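# Load cartons into flow lane, earliest date first

## Task

Put the cartons into the flow lane ordered by their dates, with the carton bearing the earliest date at the front of the lane.

## Robot and tools

Robots: three identical i2rt Big YAM arms named arm1, arm2 and arm3. Each has six revolute joints, a two-finger gripper and a wrist camera. Two fixed room cameras, cam_a and cam_b, are also available. Reach is about 1.0 m from the joint1 axis.

Frame: one shared scene frame in metres, origin on the floor, +z up. Feet (base_link), each facing along its own +x: arm1 at (-1.399, -0.834, 0.768) quat wxyz (0.518, 0.002, 0.002, -0.855); arm2 at (-0.549, -0.349, 0.753) quat (0.266, -0.006, 0.004, 0.964); arm3 at (0.555, 0.297, 0.850) quat (0.406, 0.001, 0.000, -0.914). The tabletops beneath them are at z=0.720. The hand point lies between the finger pads, roughly 1 cm behind the tips. Fingers point along the hand's +z and open along its y. The printed hand can be off from reality, especially at long reach. hand_target is the hand pose implied by the joint targets the drive currently holds.

Tool move: every key is optional. arm1, arm2, arm3 each take an object for that arm only; an arm left out receives nothing new but may keep pushing toward an old target. Inside an arm's object:
- joints: absolute joint targets keyed by name. joint1_rad -2.879 to 2.879 (base yaw, positive counter-clockwise seen from above, 0 = along the foot's +x); joint2_rad 0 to 3.141 (shoulder, 0 = upper arm back and level, positive raises it then forward); joint3_rad 0 to 3.019 (elbow, 0 = folded); joint4_rad -1.692 to 1.57 (hand pitch, positive tips fingers up); joint5_rad -1.57 to 1.57 (hand sideways, positive to the arm's right); joint6_rad -2.094 to 2.094 (roll, positive clockwise viewed from behind the hand); gripper_m 0 to 0.093, the fingertip gap in metres. Done tolerances: ±0.045, ±0.14, ±0.09, ±0.055, ±0.03, ±0.035 rad and ±0.003 m.
- target: one list of seven numbers [x, y, z, qw, qx, qy, qz], an absolute hand pose in the scene frame (metres, unit quaternion), same layout as the result's hand line. The hand moves in a straight line from hand_target toward it. When target is given, joints may contain only gripper_m.
- speed: top speed of that path, 0.002 to 0.5 m/s (default 0.25); rotation capped at twice that in rad/s. Only allowed with target.
cameras: list of camera names (arm1_cam_wrist, arm2_cam_wrist, arm3_cam_wrist, cam_a, cam_b, or all); omitted or null means all, [] means none. Unknown keys or names make the call invalid; out-of-range values get it refused, and a refusal cancels your later move, wait and finished_scene calls in that reply.

All motions in one call start together; hand paths in one call finish together, paced by the slowest. Paths take 0.5 to 10 s and are cut off at 10 s; an action never exceeds 15 s. Each step the commanded pose is clamped to within 100 mm and 20 degrees of the measured hand, then solved by damped IK, favouring position. Expect errors of a centimetre or more; hands lag, drift and can overshoot speed, notably near full extension. Paths do not avoid obstacles or other arms. Joint-space moves can sweep wide because joints run at different rates.

Tool wait: seconds 0 to 10, plus optional cameras. Returns state and images without commanding anything.
Tool zoom_image: camera plus region [x0, y0, x1, y1] in pixels of that camera's latest image (origin top-left, at most 504x504). Only cameras present in the newest images can be zoomed. Images are 896x504.
Tool read_manual: section "licences" returns URDF licence texts; no motion.
Tool finished_scene: scene = the current scene number; ends it irrevocably. The lane must stay correct with no robot help.

Results: per-arm joint_positions, Joint velocities (rad/s, gripper m/s; may read "within noise"), joint torques (N m, arm joints only, include gravity, offsets and noise; entries 3 and 4 flip sign beyond ±28), hand and hand_target. A "move" line lists each arm sent motion with "done" or its worst status. Arms under "as last shown" were not commanded; their status reads "not commanded" and omitted lines are unchanged. "pictures" gives image order; frames may trail the state slightly. Statuses: off_target (stopped short, may still push); time_out (each joint keeps a target near its current spot, within 0.375, 0.375, 0.113, 0.225, 0.075, 0.3 rad, and keeps pushing; on_its_own shows pending ones; send the reported position to relax it); "joint command not followed" or "pose unreachable" mean a self/arm-collision check withheld the targets (joints then say not_followed and may retry later); on_its_own "held at" shows a current target, not a reading.

Gripper: force about 50 to 64 N per pad, some stronger or weaker. Gripping a rigid part, the reading sits up to 0.005 m below its width (occasionally 0.002 above). Closed on nothing it reads 0.000 to 0.003. For a firm grip command about 0.005 m under the contact reading; release by commanding well above the reading. Soft items crush more with smaller targets.

Cameras: calibrations (K, distortion, T_world_to_cam) were given beforehand and may be off by a few millimetres and degrees; wrist-camera poses follow reported joints.

Heat: holding loads, stretched poses or pushing into obstacles heats motors. MOTOR HOT appears at 85 °C; at 100 °C the arm goes limp and drops whatever it holds for 30-60 s (OVER-TEMPERATURE FAULT; keys then read limit_stop_at_motor_heat; resend targets).

Avoid: pushing anything off the work area or onto the floor (fails the task); arms pressing hard against each other, including one gripper closing on another arm's fingers (fails and ends the scene); hard hits, drops, releasing moving parts, slams. The arms keep pushing on contact and never wait for each other, and no line reports robot-robot contact. Loose objects may occasionally get nudged by something. Thinking time lets the simulation run with the last command held.

Each tool is called as name(argument=value, ...) on one line, values as JSON.

## Session

move()

Scene clock: 0.00 s.
Joint torques (N m): no reading
Heat: arm1: hottest joint1_rad 39 °C; arm2: hottest joint2_rad 40 °C; arm3: hottest joint1_rad 35 °C.
Joint velocities: within noise
arm1.joint_positions: joint1_rad=+0.194 joint2_rad=+0.304 joint3_rad=+1.546 joint4_rad=-1.590 joint5_rad=-0.074 joint6_rad=+0.225 gripper_m=+0.09396
arm1.joint_status: not commanded
arm1.hand: x=-1.3980 y=-0.8742 z=+1.3539 quat_wxyz=(-0.413, -0.697, -0.432, +0.395) (m; scene frame)
arm1.hand_target: x=-1.3971 y=-0.8712 z=+1.3606 quat_wxyz=(-0.419, -0.692, -0.430, +0.401) (m; scene frame)
arm1.hand_status: not commanded
arm2.joint_positions: joint1_rad=+0.324 joint2_rad=+0.267 joint3_rad=+1.656 joint4_rad=-1.577 joint5_rad=-0.025 joint6_rad=+0.557 gripper_m=+0.09396
arm2.joint_status: not commanded
arm2.hand: x=-0.5408 y=-0.3488 z=+1.3788 quat_wxyz=(+0.121, +0.719, -0.287, -0.622) (m; scene frame)
arm2.hand_target: x=-0.5353 y=-0.3500 z=+1.3818 quat_wxyz=(+0.122, +0.714, -0.285, -0.628) (m; scene frame)
arm2.hand_status: not commanded
arm3.joint_positions: joint1_rad=+0.466 joint2_rad=+0.542 joint3_rad=+1.486 joint4_rad=-1.413 joint5_rad=-0.179 joint6_rad=-0.503 gripper_m=+0.09396
arm3.joint_status: not commanded
arm3.hand: x=+0.5364 y=+0.1220 z=+1.4334 quat_wxyz=(-0.274, -0.490, -0.695, +0.450) (m; scene frame)
arm3.hand_target: x=+0.5374 y=+0.1259 z=+1.4420 quat_wxyz=(-0.277, -0.485, -0.691, +0.459) (m; scene frame)
arm3.hand_status: not commanded
pictures: arm1_cam_wrist, arm2_cam_wrist, arm3_cam_wrist, cam_a, cam_b

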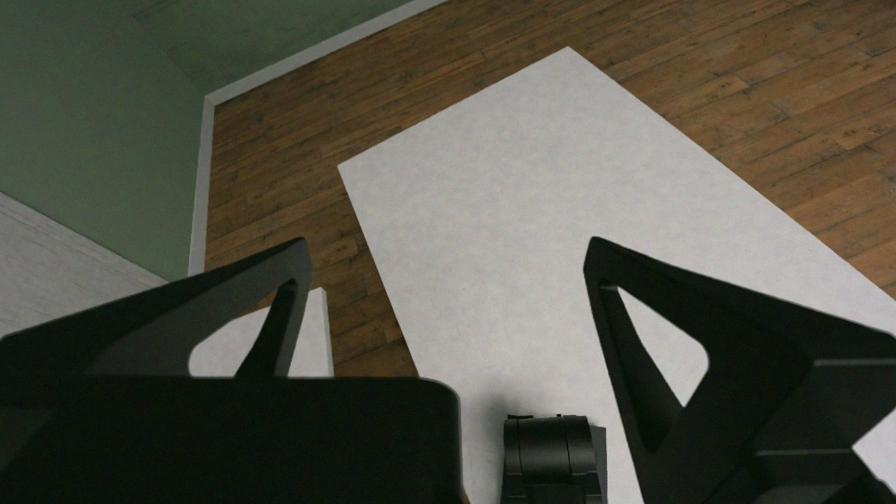

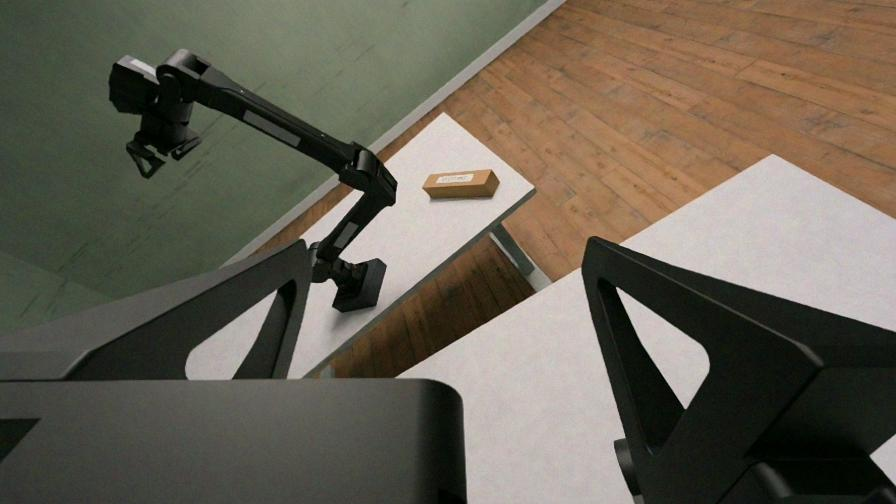

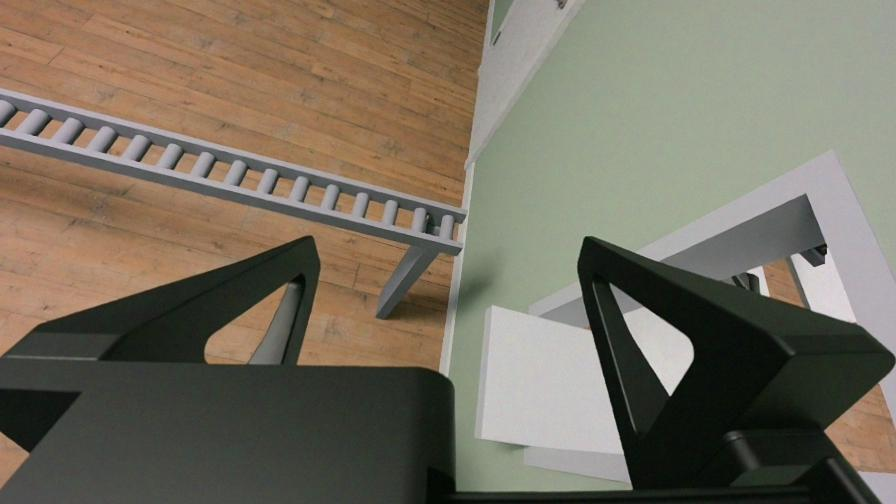

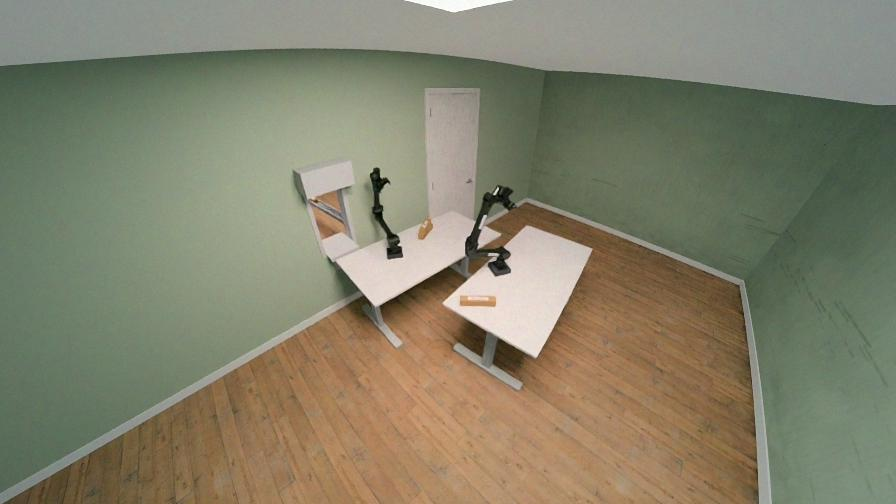

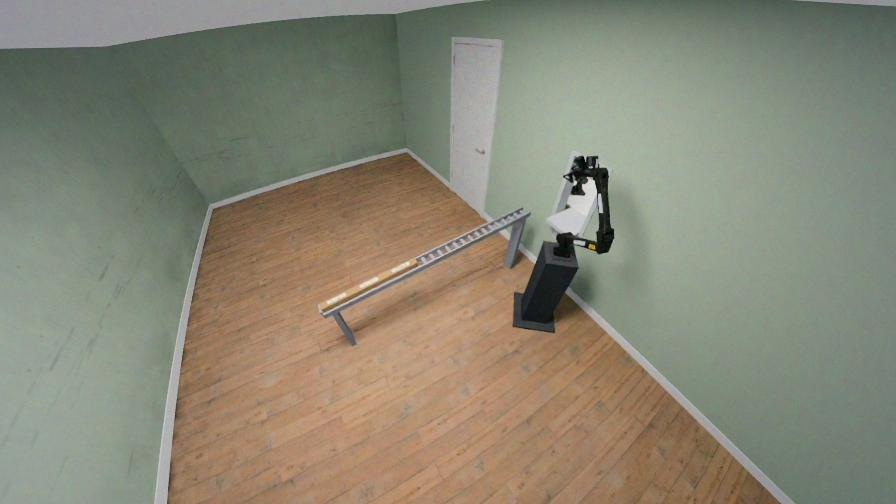

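zoom_image(camera="cam_b", region=[300, 130, 640, 360])

zoom_image(camera="cam_a", region=[270, 130, 620, 400])

zoom_image(camera="arm2_cam_wrist", region=[400, 150, 520, 220])

zoom_image(camera="cam_a", region=[440, 280, 520, 320])

zoom_image(camera="cam_a", region=[400, 200, 460, 250])

zoom_image(camera="cam_b", region=[310, 240, 430, 320])

Scaled by 1.482 from the camera's 896x504 image, which has a finer 1280x720 frame.

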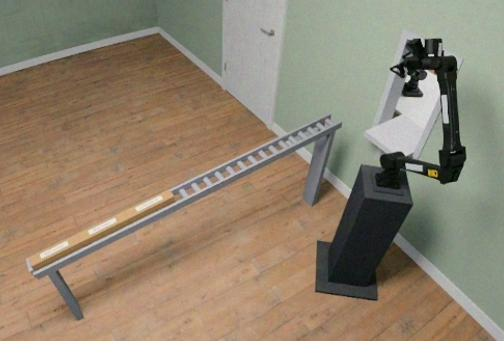

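Scaled by 1.440 from the camera's 896x504 image, which has a finer 1280x720 frame.

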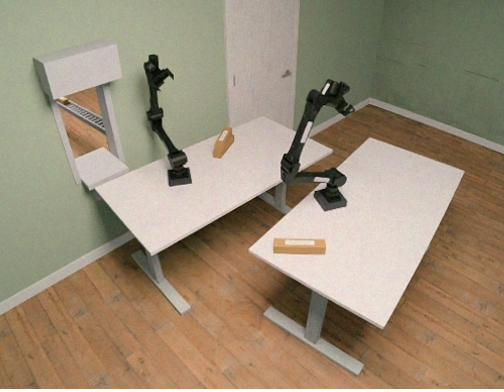

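Scaled by 4.200 from the camera's 896x504 image, which has a finer 1280x720 frame.

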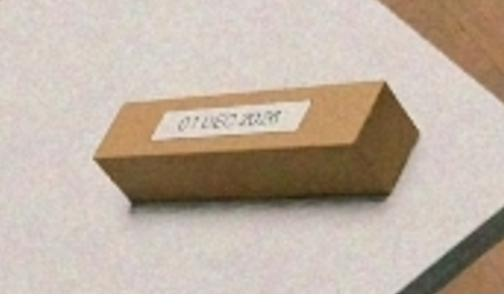

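Scaled by 6.300 from the camera's 896x504 image, which has a finer 1280x720 frame.

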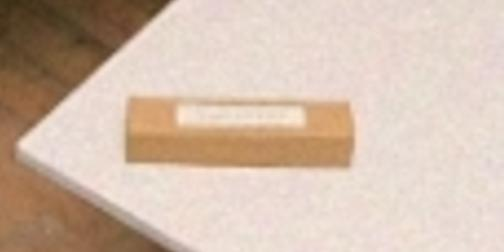

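Scaled by 8.400 from the camera's 896x504 image, which has a finer 1280x720 frame.

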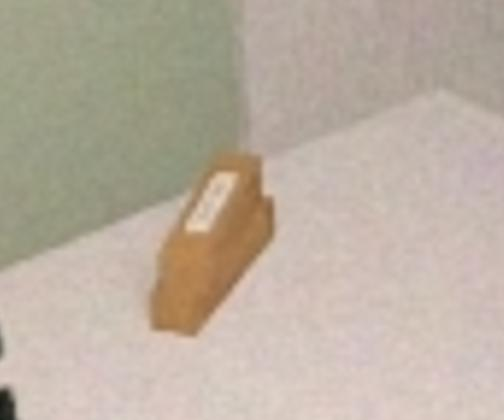

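Scaled by 4.200 from the camera's 896x504 image, which has a finer 1280x720 frame.

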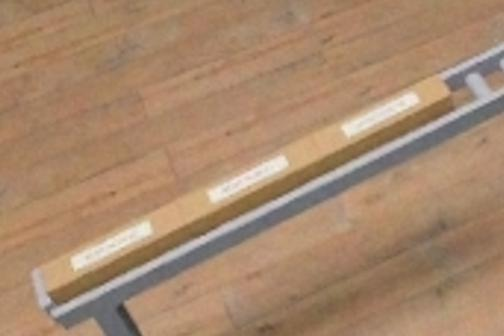

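zoom_image(camera="arm3_cam_wrist", region=[300, 130, 500, 330])

zoom_image(camera="arm3_cam_wrist", region=[460, 130, 896, 504])

zoom_image(camera="cam_b", region=[500, 140, 640, 280])

zoom_image(camera="cam_a", region=[280, 150, 400, 270])

Scaled by 2.520 from the camera's 896x504 image, which has a finer 1280x720 frame.

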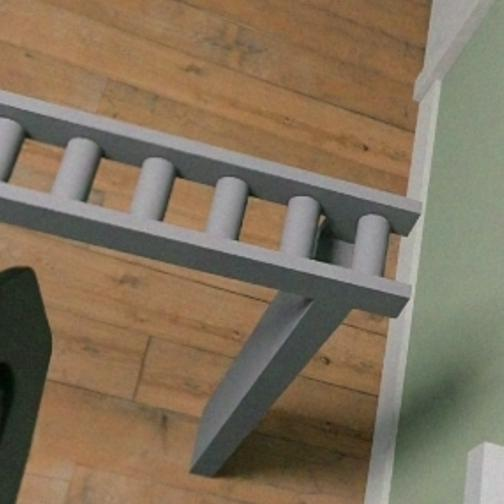

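Scaled by 1.156 from the camera's 896x504 image, which has a finer 1280x720 frame.

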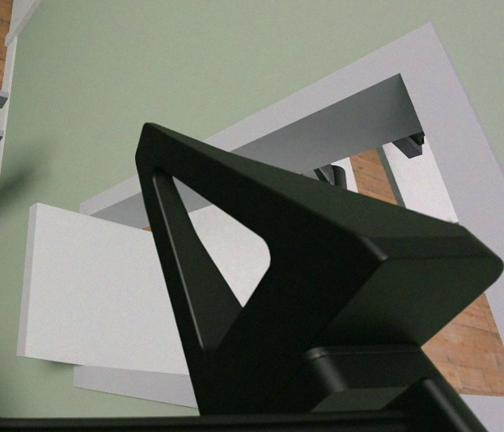

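Scaled by 3.600 from the camera's 896x504 image, which has a finer 1280x720 frame.

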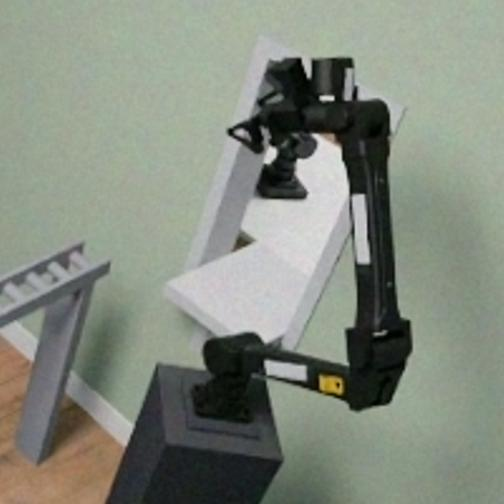

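Scaled by 4.200 from the camera's 896x504 image, which has a finer 1280x720 frame.

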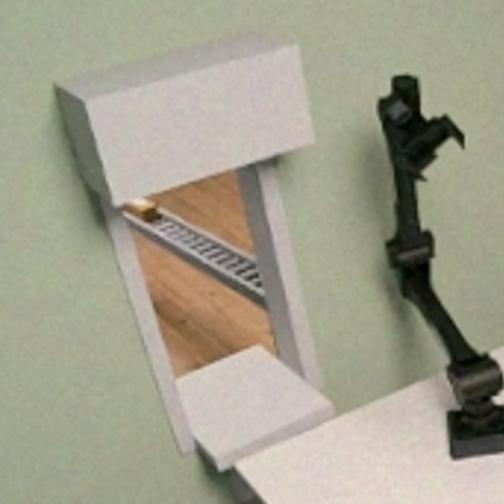

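zoom_image(camera="cam_b", region=[320, 288, 352, 308])

zoom_image(camera="cam_b", region=[354, 272, 386, 292])

zoom_image(camera="cam_b", region=[384, 257, 416, 277])

zoom_image(camera="arm2_cam_wrist", region=[430, 165, 490, 200])

zoom_image(camera="cam_a", region=[414, 214, 440, 242])

Scaled by 15.750 from the camera's 896x504 image, which has a finer 1280x720 frame.

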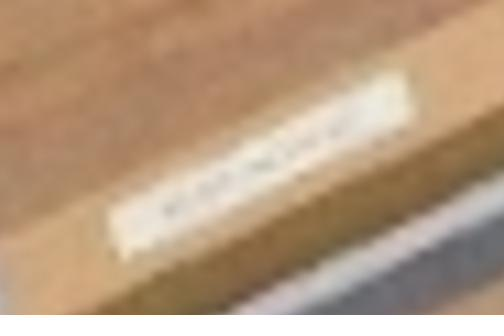

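Scaled by 15.750 from the camera's 896x504 image, which has a finer 1280x720 frame.

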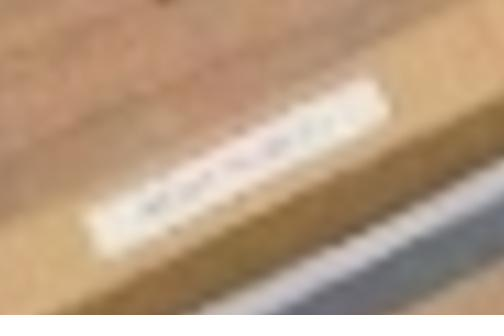

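Scaled by 15.750 from the camera's 896x504 image, which has a finer 1280x720 frame.

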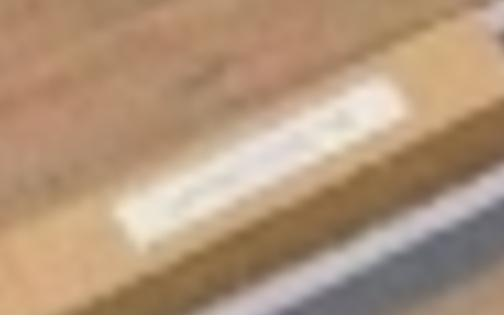

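Scaled by 8.400 from the camera's 896x504 image, which has a finer 1280x720 frame.

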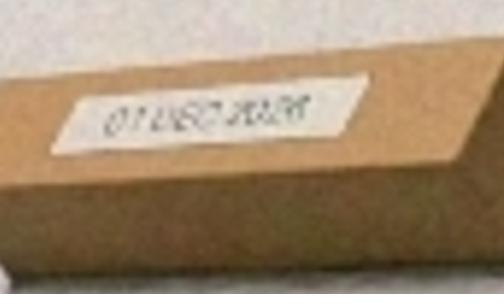

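Scaled by 18.000 from the camera's 896x504 image, which has a finer 1280x720 frame.

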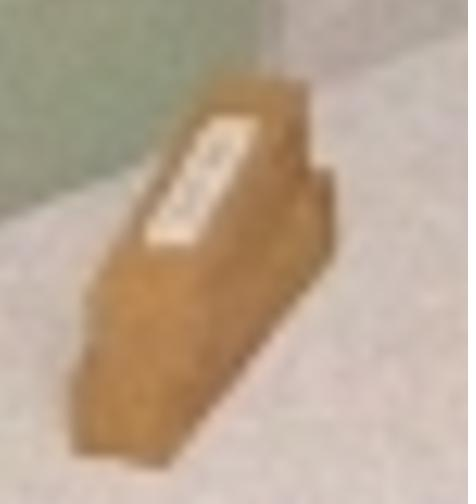

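move(arm1={"joints": {"joint1_rad": -2.387, "joint2_rad": 1.384, "joint3_rad": 1.3325, "joint4_rad": -1.15, "joint5_rad": 0, "joint6_rad": 0}}, arm2={"joints": {"joint1_rad": 2.236, "joint2_rad": 1.384, "joint3_rad": 1.3325, "joint4_rad": -1.15, "joint5_rad": 0, "joint6_rad": 0}}, arm3={"joints": {"joint1_rad": -0.572, "joint2_rad": 0.7, "joint3_rad": 0.9, "joint4_rad": -0.6, "joint5_rad": 0, "joint6_rad": 0}})

Scene clock: 110.27 s.
Joint torques (N m): arm1=[0.21 -14.15 10.33 0.7 -0.01 -0.04] | arm2=[0.21 -10.64 10.45 1.25 0.01 -0.11] | arm3=[-0.62 -4.31 12.21 2.33 0.1 0.12]
Heat: arm1: hottest joint1_rad 39 °C; arm2: hottest joint2_rad 41 °C; arm3: hottest joint3_rad 37 °C.
move: arm1 done; arm2 done; arm3 done
Joint velocities: within noise
arm1.joint_positions: joint1_rad=-2.379 joint2_rad=+1.399 joint3_rad=+1.321 joint4_rad=-1.150 joint5_rad=+0.002 joint6_rad=+0.007 gripper_m=+0.09399
arm1.joint_status: all done
arm1.hand: x=-1.5339 y=-0.3668 z=+1.0237 quat_wxyz=(+0.106, -0.785, +0.594, +0.137) (m; scene frame)
arm1.hand_target: x=-1.5304 y=-0.3650 z=+1.0361 quat_wxyz=(+0.114, -0.783, +0.593, +0.147) (m; scene frame)
arm1.hand_status: not commanded
arm2.joint_positions: joint1_rad=+2.232 joint2_rad=+1.383 joint3_rad=+1.337 joint4_rad=-1.155 joint5_rad=-0.001 joint6_rad=+0.009 gripper_m=+0.09398
arm2.joint_status: all done
arm2.hand: x=-0.4922 y=-0.8306 z=+1.0278 quat_wxyz=(+0.146, +0.655, +0.732, -0.122) (m; scene frame)
arm2.hand_target: x=-0.4903 y=-0.8305 z=+1.0256 quat_wxyz=(+0.145, +0.650, +0.736, -0.123) (m; scene frame)
arm2.hand_status: not commanded
arm3.joint_positions: joint1_rad=-0.561 joint2_rad=+0.704 joint3_rad=+0.905 joint4_rad=-0.616 joint5_rad=-0.002 joint6_rad=-0.008 gripper_m=+0.09398
arm3.joint_status: all done
arm3.hand: x=+0.1912 y=+0.1953 z=+1.2539 quat_wxyz=(-0.073, -0.830, -0.118, +0.541) (m; scene frame)
arm3.hand_target: x=+0.1898 y=+0.1995 z=+1.2558 quat_wxyz=(-0.073, -0.827, -0.110, +0.547) (m; scene frame)
arm3.hand_status: not commanded
pictures: arm1_cam_wrist, arm2_cam_wrist, arm3_cam_wrist, cam_a, cam_b
camera_calibration:
arm1_cam_wrist: T_world_to_cam=[[0.958952, 0.282955, -0.0186426, 1.59708], [0.273521, -0.905628, 0.324075, -0.246589], [0.0748155, -0.315872, -0.945848, 1.09069], [0, 0, 0, 1]] pos_world=[-1.54567, -0.3307, 1.14131]
arm2_cam_wrist: T_world_to_cam=[[-0.993622, -0.112755, 0.00158393, -0.586339], [-0.109742, 0.970115, 0.216409, 0.537363], [-0.0259377, 0.214855, -0.976302, 1.29202], [0, 0, 0, 1]] pos_world=[-0.490115, -0.865012, 1.14604]
arm3_cam_wrist: T_world_to_cam=[[-0.27198, 0.962257, -0.0094286, -0.123248], [0.838267, 0.2321, -0.493394, 0.414928], [-0.472583, -0.142097, -0.869755, 1.33172], [0, 0, 0, 1]] pos_world=[0.248007, 0.211525, 1.36183]

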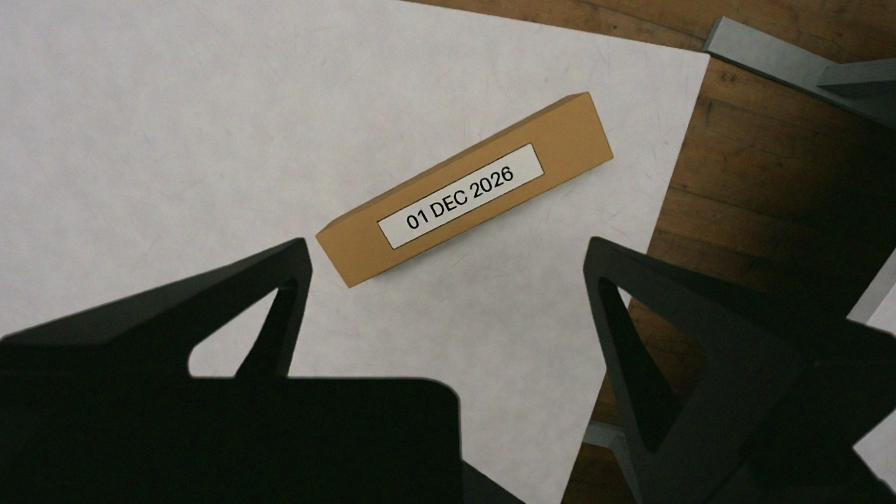

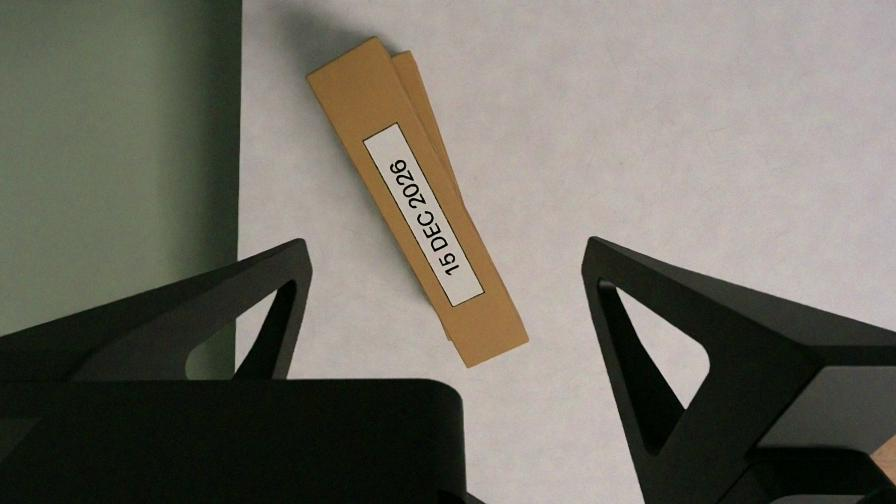

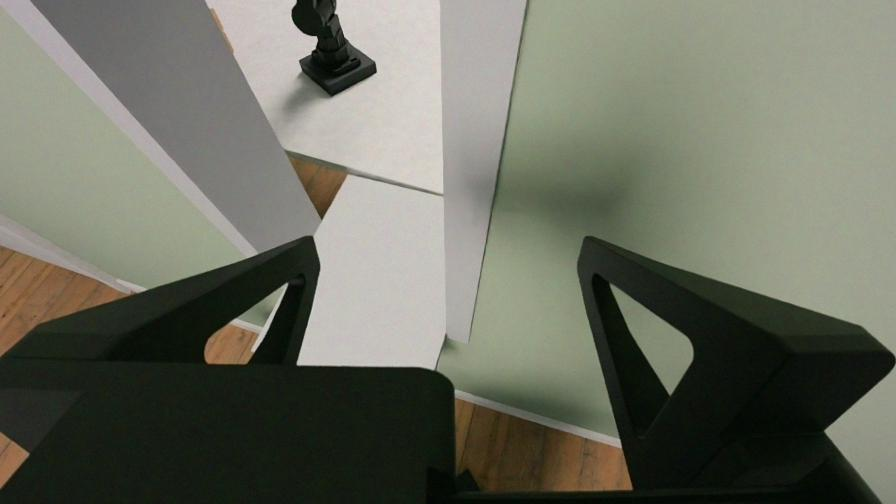

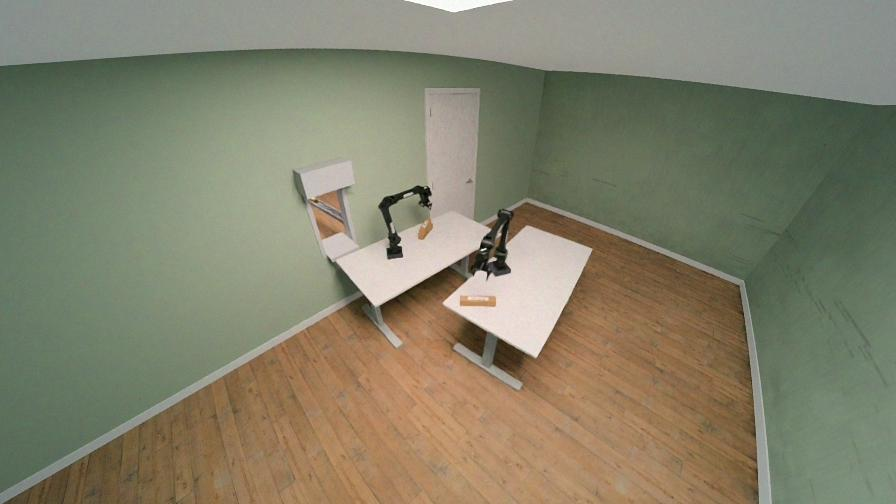

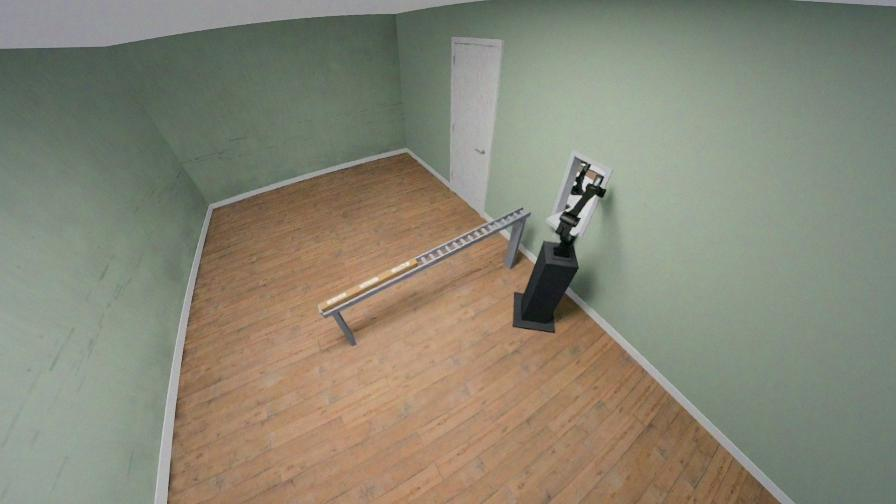

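zoom_image(camera="arm3_cam_wrist", region=[200, 100, 500, 400])

Scaled by 1.680 from the camera's 896x504 image, which has a finer 1280x720 frame.

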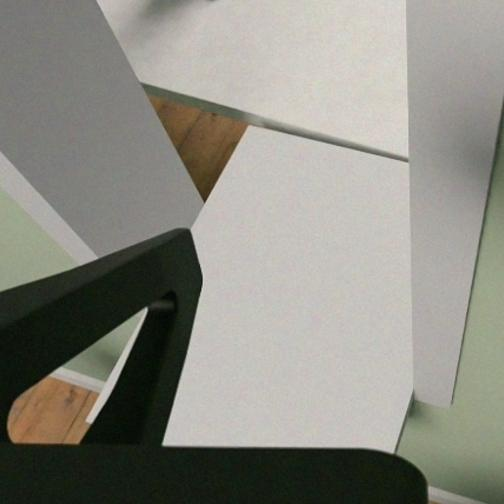

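zoom_image(camera="cam_a", region=[310, 215, 370, 275])

zoom_image(camera="cam_b", region=[520, 170, 600, 250])

Scaled by 8.400 from the camera's 896x504 image, which has a finer 1280x720 frame.

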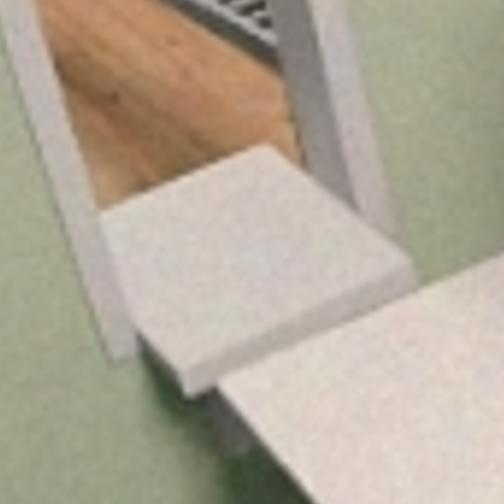

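Scaled by 6.300 from the camera's 896x504 image, which has a finer 1280x720 frame.

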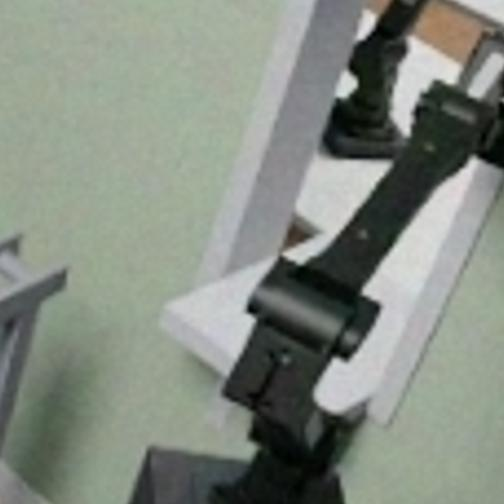

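zoom_image(camera="arm1_cam_wrist", region=[300, 80, 640, 300])

zoom_image(camera="arm2_cam_wrist", region=[280, 20, 560, 380])

Scaled by 1.482 from the camera's 896x504 image, which has a finer 1280x720 frame.

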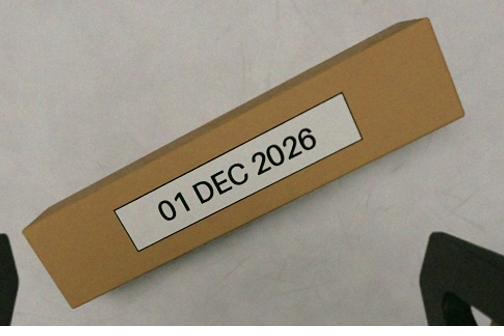

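Scaled by 1.400 from the camera's 896x504 image, which has a finer 1280x720 frame.

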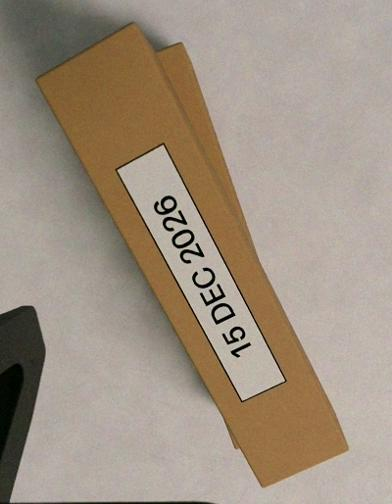

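move(arm1={"target": [-1.5235, -0.3974, 0.95, 0, -0.3746, 0.9272, 0], "joints": {"gripper_m": 0.093}}, arm2={"target": [-0.4786, -0.8235, 0.96, 0, 0.4702, 0.8826, 0], "joints": {"gripper_m": 0.093}}, cameras=["arm1_cam_wrist", "arm2_cam_wrist"])

Scene clock: 191.57 s.
Joint torques (N m): arm1=[0.38 -13.45 9.42 -0.25 0.08 0.1] | arm2=[0.73 -11.52 14.39 -0.16 0.01 -0.09] | arm3=[-0.67 -4.13 12.16 2.33 0.08 0.12]
Heat: arm1: hottest joint3_rad 41 °C; arm2: hottest joint3_rad 46 °C; arm3: hottest joint3_rad 42 °C.
move: arm1 done; arm2 off_target
Joint velocities: within noise
arm1.joint_positions: joint1_rad=-2.379 joint2_rad=+1.544 joint3_rad=+1.321 joint4_rad=-1.344 joint5_rad=-0.002 joint6_rad=+1.070 gripper_m=+0.09310
arm1.joint_status: all done
arm1.hand: x=-1.5248 y=-0.3996 z=+0.9501 quat_wxyz=(+0.001, -0.381, +0.924, +0.004) (m; scene frame)
arm1.hand_target: x=-1.5234 y=-0.3974 z=+0.9499 quat_wxyz=(+0.000, -0.375, +0.927, +0.000) (m; scene frame)
arm1.hand_status: done (0.003 m and 0.9 deg from the pose sent, 0.081 m and 64.6 deg at the start)
arm2.joint_positions: joint1_rad=+2.253 joint2_rad=+1.598 joint3_rad=+1.403 joint4_rad=-1.419 joint5_rad=+0.006 joint6_rad=-0.427 gripper_m=+0.09308
arm2.joint_status: all done
arm2.hand: x=-0.4858 y=-0.8064 z=+0.9465 quat_wxyz=(-0.008, +0.480, +0.877, +0.013) (m; scene frame)
arm2.hand_target: x=-0.4786 y=-0.8225 z=+0.9599 quat_wxyz=(+0.000, +0.470, +0.883, +0.000) (m; scene frame)
arm2.hand_status: off_target (0.023 m and 2.1 deg from the pose sent, 0.069 m and 35.1 deg at the start)
arm3: as last shown
pictures: arm1_cam_wrist, arm2_cam_wrist
camera_calibration:
arm1_cam_wrist: T_world_to_cam=[[0.707488, -0.706043, -0.0310481, 0.829348], [-0.539118, -0.567585, 0.622253, -1.64228], [-0.45696, -0.423498, -0.7822, 0.000659503], [0, 0, 0, 1]] pos_world=[-1.47184, -0.3463, 1.04818]
arm2_cam_wrist: T_world_to_cam=[[-0.839289, -0.543683, -0.0016248, -0.846552], [-0.440834, 0.678764, 0.58732, -0.214718], [-0.318213, 0.493648, -0.809353, 1.13243], [0, 0, 0, 1]] pos_world=[-0.4448, -0.873537, 1.04127]

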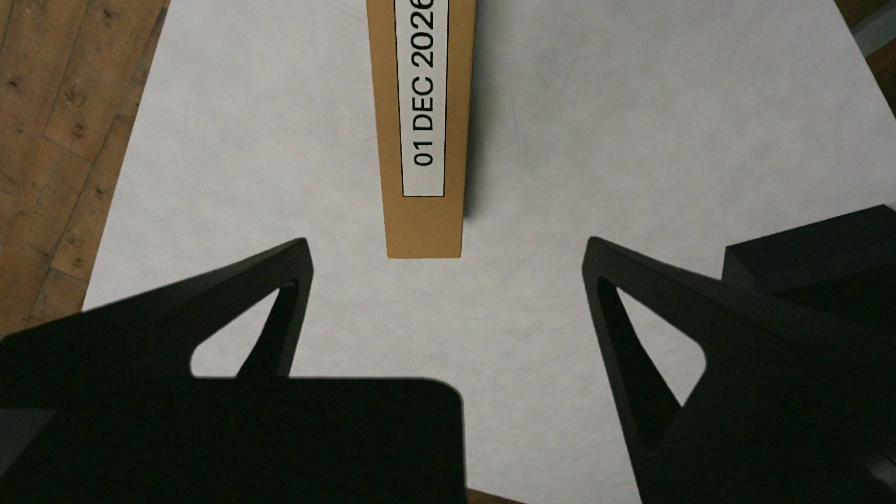

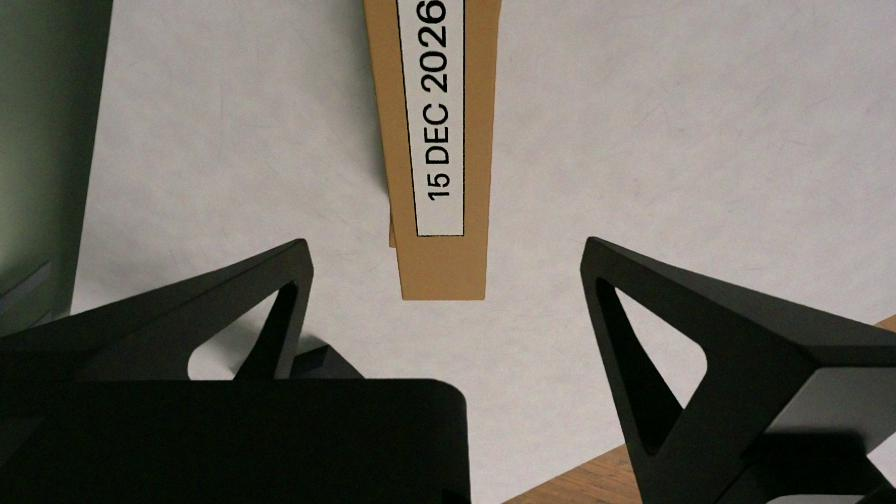

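move(arm1={"target": [-1.5346, -0.3862, 0.87, 0, -0.3746, 0.9272, 0]}, arm2={"target": [-0.4640, -0.8340, 0.905, 0, 0.4702, 0.8826, 0]}, cameras=["arm1_cam_wrist", "arm2_cam_wrist"])

Scene clock: 223.53 s.
Joint torques (N m): arm1=[1.73 -15.97 8.42 0.47 0.08 0.12] | arm2=[0.62 -12.4 9.06 0.7 0.01 0.09] | arm3=[-0.5 -4.01 12.23 2.36 0.1 0.14]
Heat: arm1: hottest joint3_rad 41 °C; arm2: hottest joint3_rad 48 °C; arm3: hottest joint3_rad 43 °C.
move: arm1 off_target; arm2 off_target
Joint velocities: arm1=[within noise] | arm2=[within noise] | arm3=[-0.005 -0.024 0.007 0.046 -0.095 -0.11 0]
arm1.joint_positions: joint1_rad=-2.379 joint2_rad=+1.657 joint3_rad=+1.222 joint4_rad=-1.166 joint5_rad=-0.002 joint6_rad=+1.087 gripper_m=+0.09310
arm1.joint_status: not commanded
arm1.hand: x=-1.5269 y=-0.3915 z=+0.8647 quat_wxyz=(-0.001, -0.373, +0.928, -0.013) (m; scene frame)
arm1.hand_target: x=-1.5345 y=-0.3863 z=+0.8701 quat_wxyz=(+0.000, -0.375, +0.927, +0.000) (m; scene frame)
arm1.hand_status: off_target (0.011 m and 1.5 deg from the pose sent, 0.082 m and 1.0 deg at the start)
arm2.joint_positions: joint1_rad=+2.280 joint2_rad=+1.666 joint3_rad=+1.403 joint4_rad=-1.307 joint5_rad=+0.006 joint6_rad=-0.424 gripper_m=+0.09308
arm2.joint_status: not commanded
arm2.hand: x=-0.4682 y=-0.8348 z=+0.9153 quat_wxyz=(+0.005, +0.469, +0.883, -0.005) (m; scene frame)
arm2.hand_target: x=-0.4640 y=-0.8338 z=+0.9050 quat_wxyz=(+0.000, +0.470, +0.883, +0.000) (m; scene frame)
arm2.hand_status: off_target (0.011 m and 0.8 deg from the pose sent, 0.055 m and 2.1 deg at the start)
arm3: as last shown
pictures: arm1_cam_wrist, arm2_cam_wrist
camera_calibration:
arm1_cam_wrist: T_world_to_cam=[[0.695567, -0.71846, -0.00134853, 0.785206], [-0.554266, -0.537798, 0.635265, -1.60843], [-0.457138, -0.441122, -0.772293, -0.0793451], [0, 0, 0, 1]] pos_world=[-1.47393, -0.335874, 0.961563]
arm2_cam_wrist: T_world_to_cam=[[-0.826205, -0.563105, 0.0172896, -0.874659], [-0.460825, 0.693153, 0.554238, -0.136493], [-0.324078, 0.449946, -0.832179, 1.10852], [0, 0, 0, 1]] pos_world=[-0.426298, -0.89669, 1.01326]

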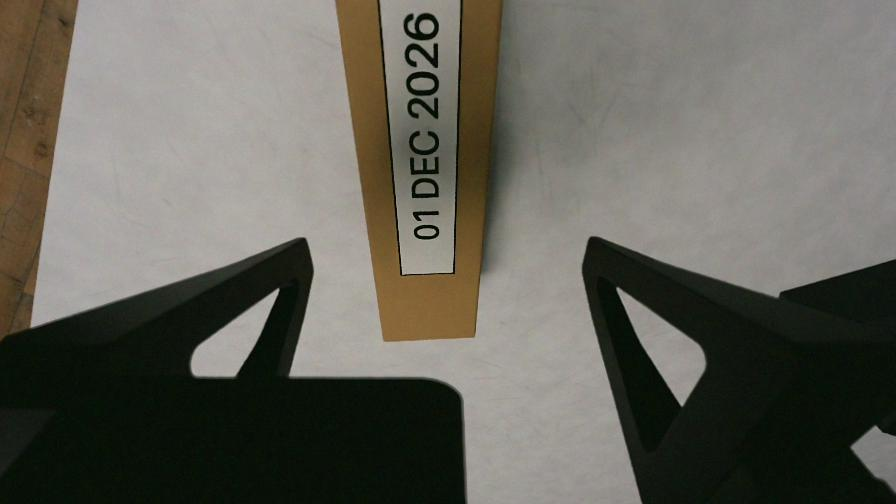

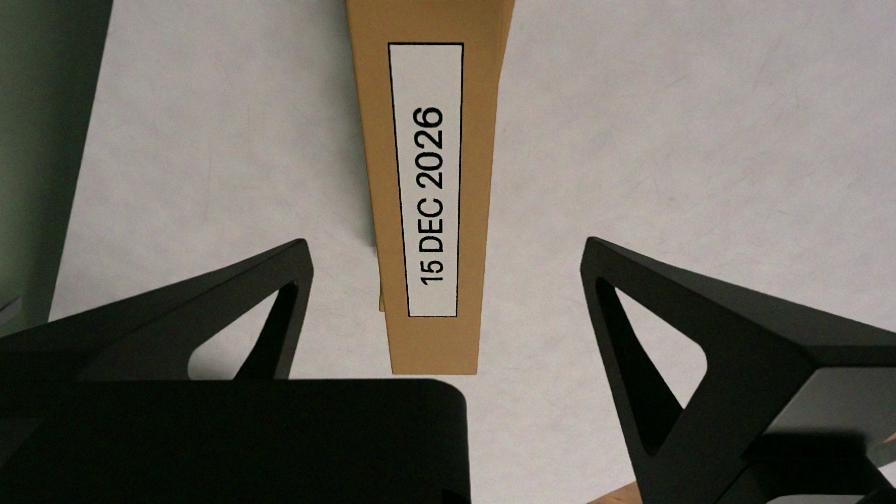

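move(arm1={"target": [-1.509, -0.3616, 0.826, 0, -0.3746, 0.9272, 0]}, arm2={"target": [-0.4674, -0.8200, 0.860, 0, 0.4702, 0.8826, 0]}, cameras=["arm1_cam_wrist", "arm2_cam_wrist"])

Scene clock: 279.40 s.
Joint torques (N m): arm1=[-0.73 -15.44 7.87 0.49 0.12 -0.05] | arm2=[0.32 -12.34 8.42 0.76 0 0.06] | arm3=[-0.73 -4.25 12.19 2.43 0.1 0.14]
Heat: arm1: hottest joint3_rad 42 °C; arm2: hottest joint3_rad 45 °C; arm3: hottest joint3_rad 43 °C.
move: arm1 done; arm2 off_target
Joint velocities: within noise
arm1.joint_positions: joint1_rad=-2.420 joint2_rad=+1.744 joint3_rad=+1.222 joint4_rad=-1.068 joint5_rad=-0.002 joint6_rad=+1.041 gripper_m=+0.09310
arm1.joint_status: not commanded
arm1.hand: x=-1.5129 y=-0.3675 z=+0.8256 quat_wxyz=(+0.000, -0.375, +0.927, -0.007) (m; scene frame)
arm1.hand_target: x=-1.5090 y=-0.3617 z=+0.8260 quat_wxyz=(+0.000, -0.375, +0.927, +0.000) (m; scene frame)
arm1.hand_status: done (0.007 m and 0.8 deg from the pose sent, 0.052 m and 1.5 deg at the start)
arm2.joint_positions: joint1_rad=+2.280 joint2_rad=+1.667 joint3_rad=+1.287 joint4_rad=-1.183 joint5_rad=+0.006 joint6_rad=-0.424 gripper_m=+0.09308
arm2.joint_status: not commanded
arm2.hand: x=-0.4698 y=-0.8232 z=+0.8727 quat_wxyz=(+0.007, +0.470, +0.883, -0.007) (m; scene frame)
arm2.hand_target: x=-0.4674 y=-0.8198 z=+0.8603 quat_wxyz=(+0.000, +0.470, +0.883, +0.000) (m; scene frame)
arm2.hand_status: off_target (0.013 m and 1.2 deg from the pose sent, 0.057 m and 0.8 deg at the start)
arm3: as last shown
pictures: arm1_cam_wrist, arm2_cam_wrist
camera_calibration:
arm1_cam_wrist: T_world_to_cam=[[0.698571, -0.715435, -0.0122998, 0.807303], [-0.549376, -0.547281, 0.631403, -1.55576], [-0.458459, -0.434322, -0.775358, -0.0896], [0, 0, 0, 1]] pos_world=[-1.45974, -0.312781, 0.92277]
arm2_cam_wrist: T_world_to_cam=[[-0.826456, -0.562652, 0.0198224, -0.87077], [-0.461127, 0.696691, 0.549531, -0.11469], [-0.323004, 0.445022, -0.835238, 1.06637], [0, 0, 0, 1]] pos_world=[-0.428097, -0.884595, 0.97096]

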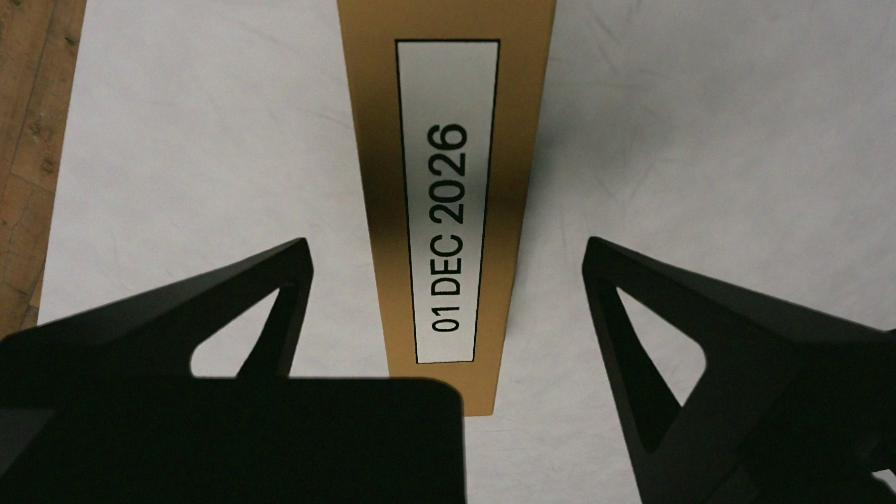

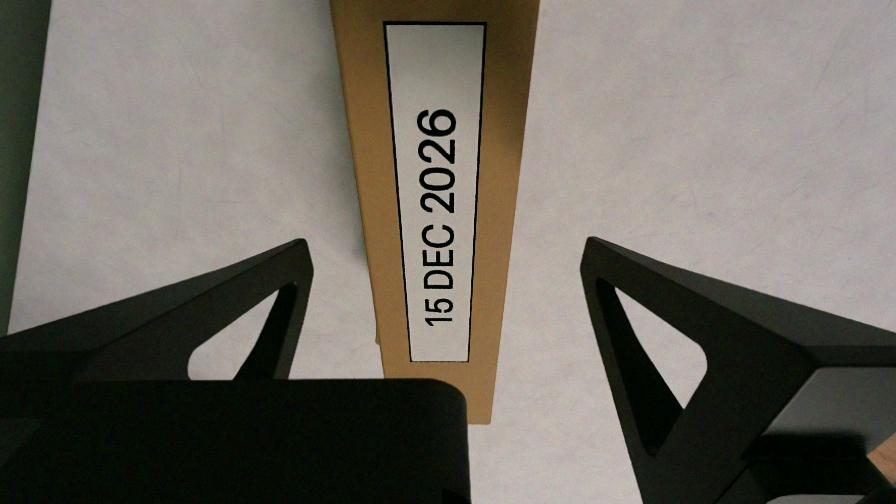

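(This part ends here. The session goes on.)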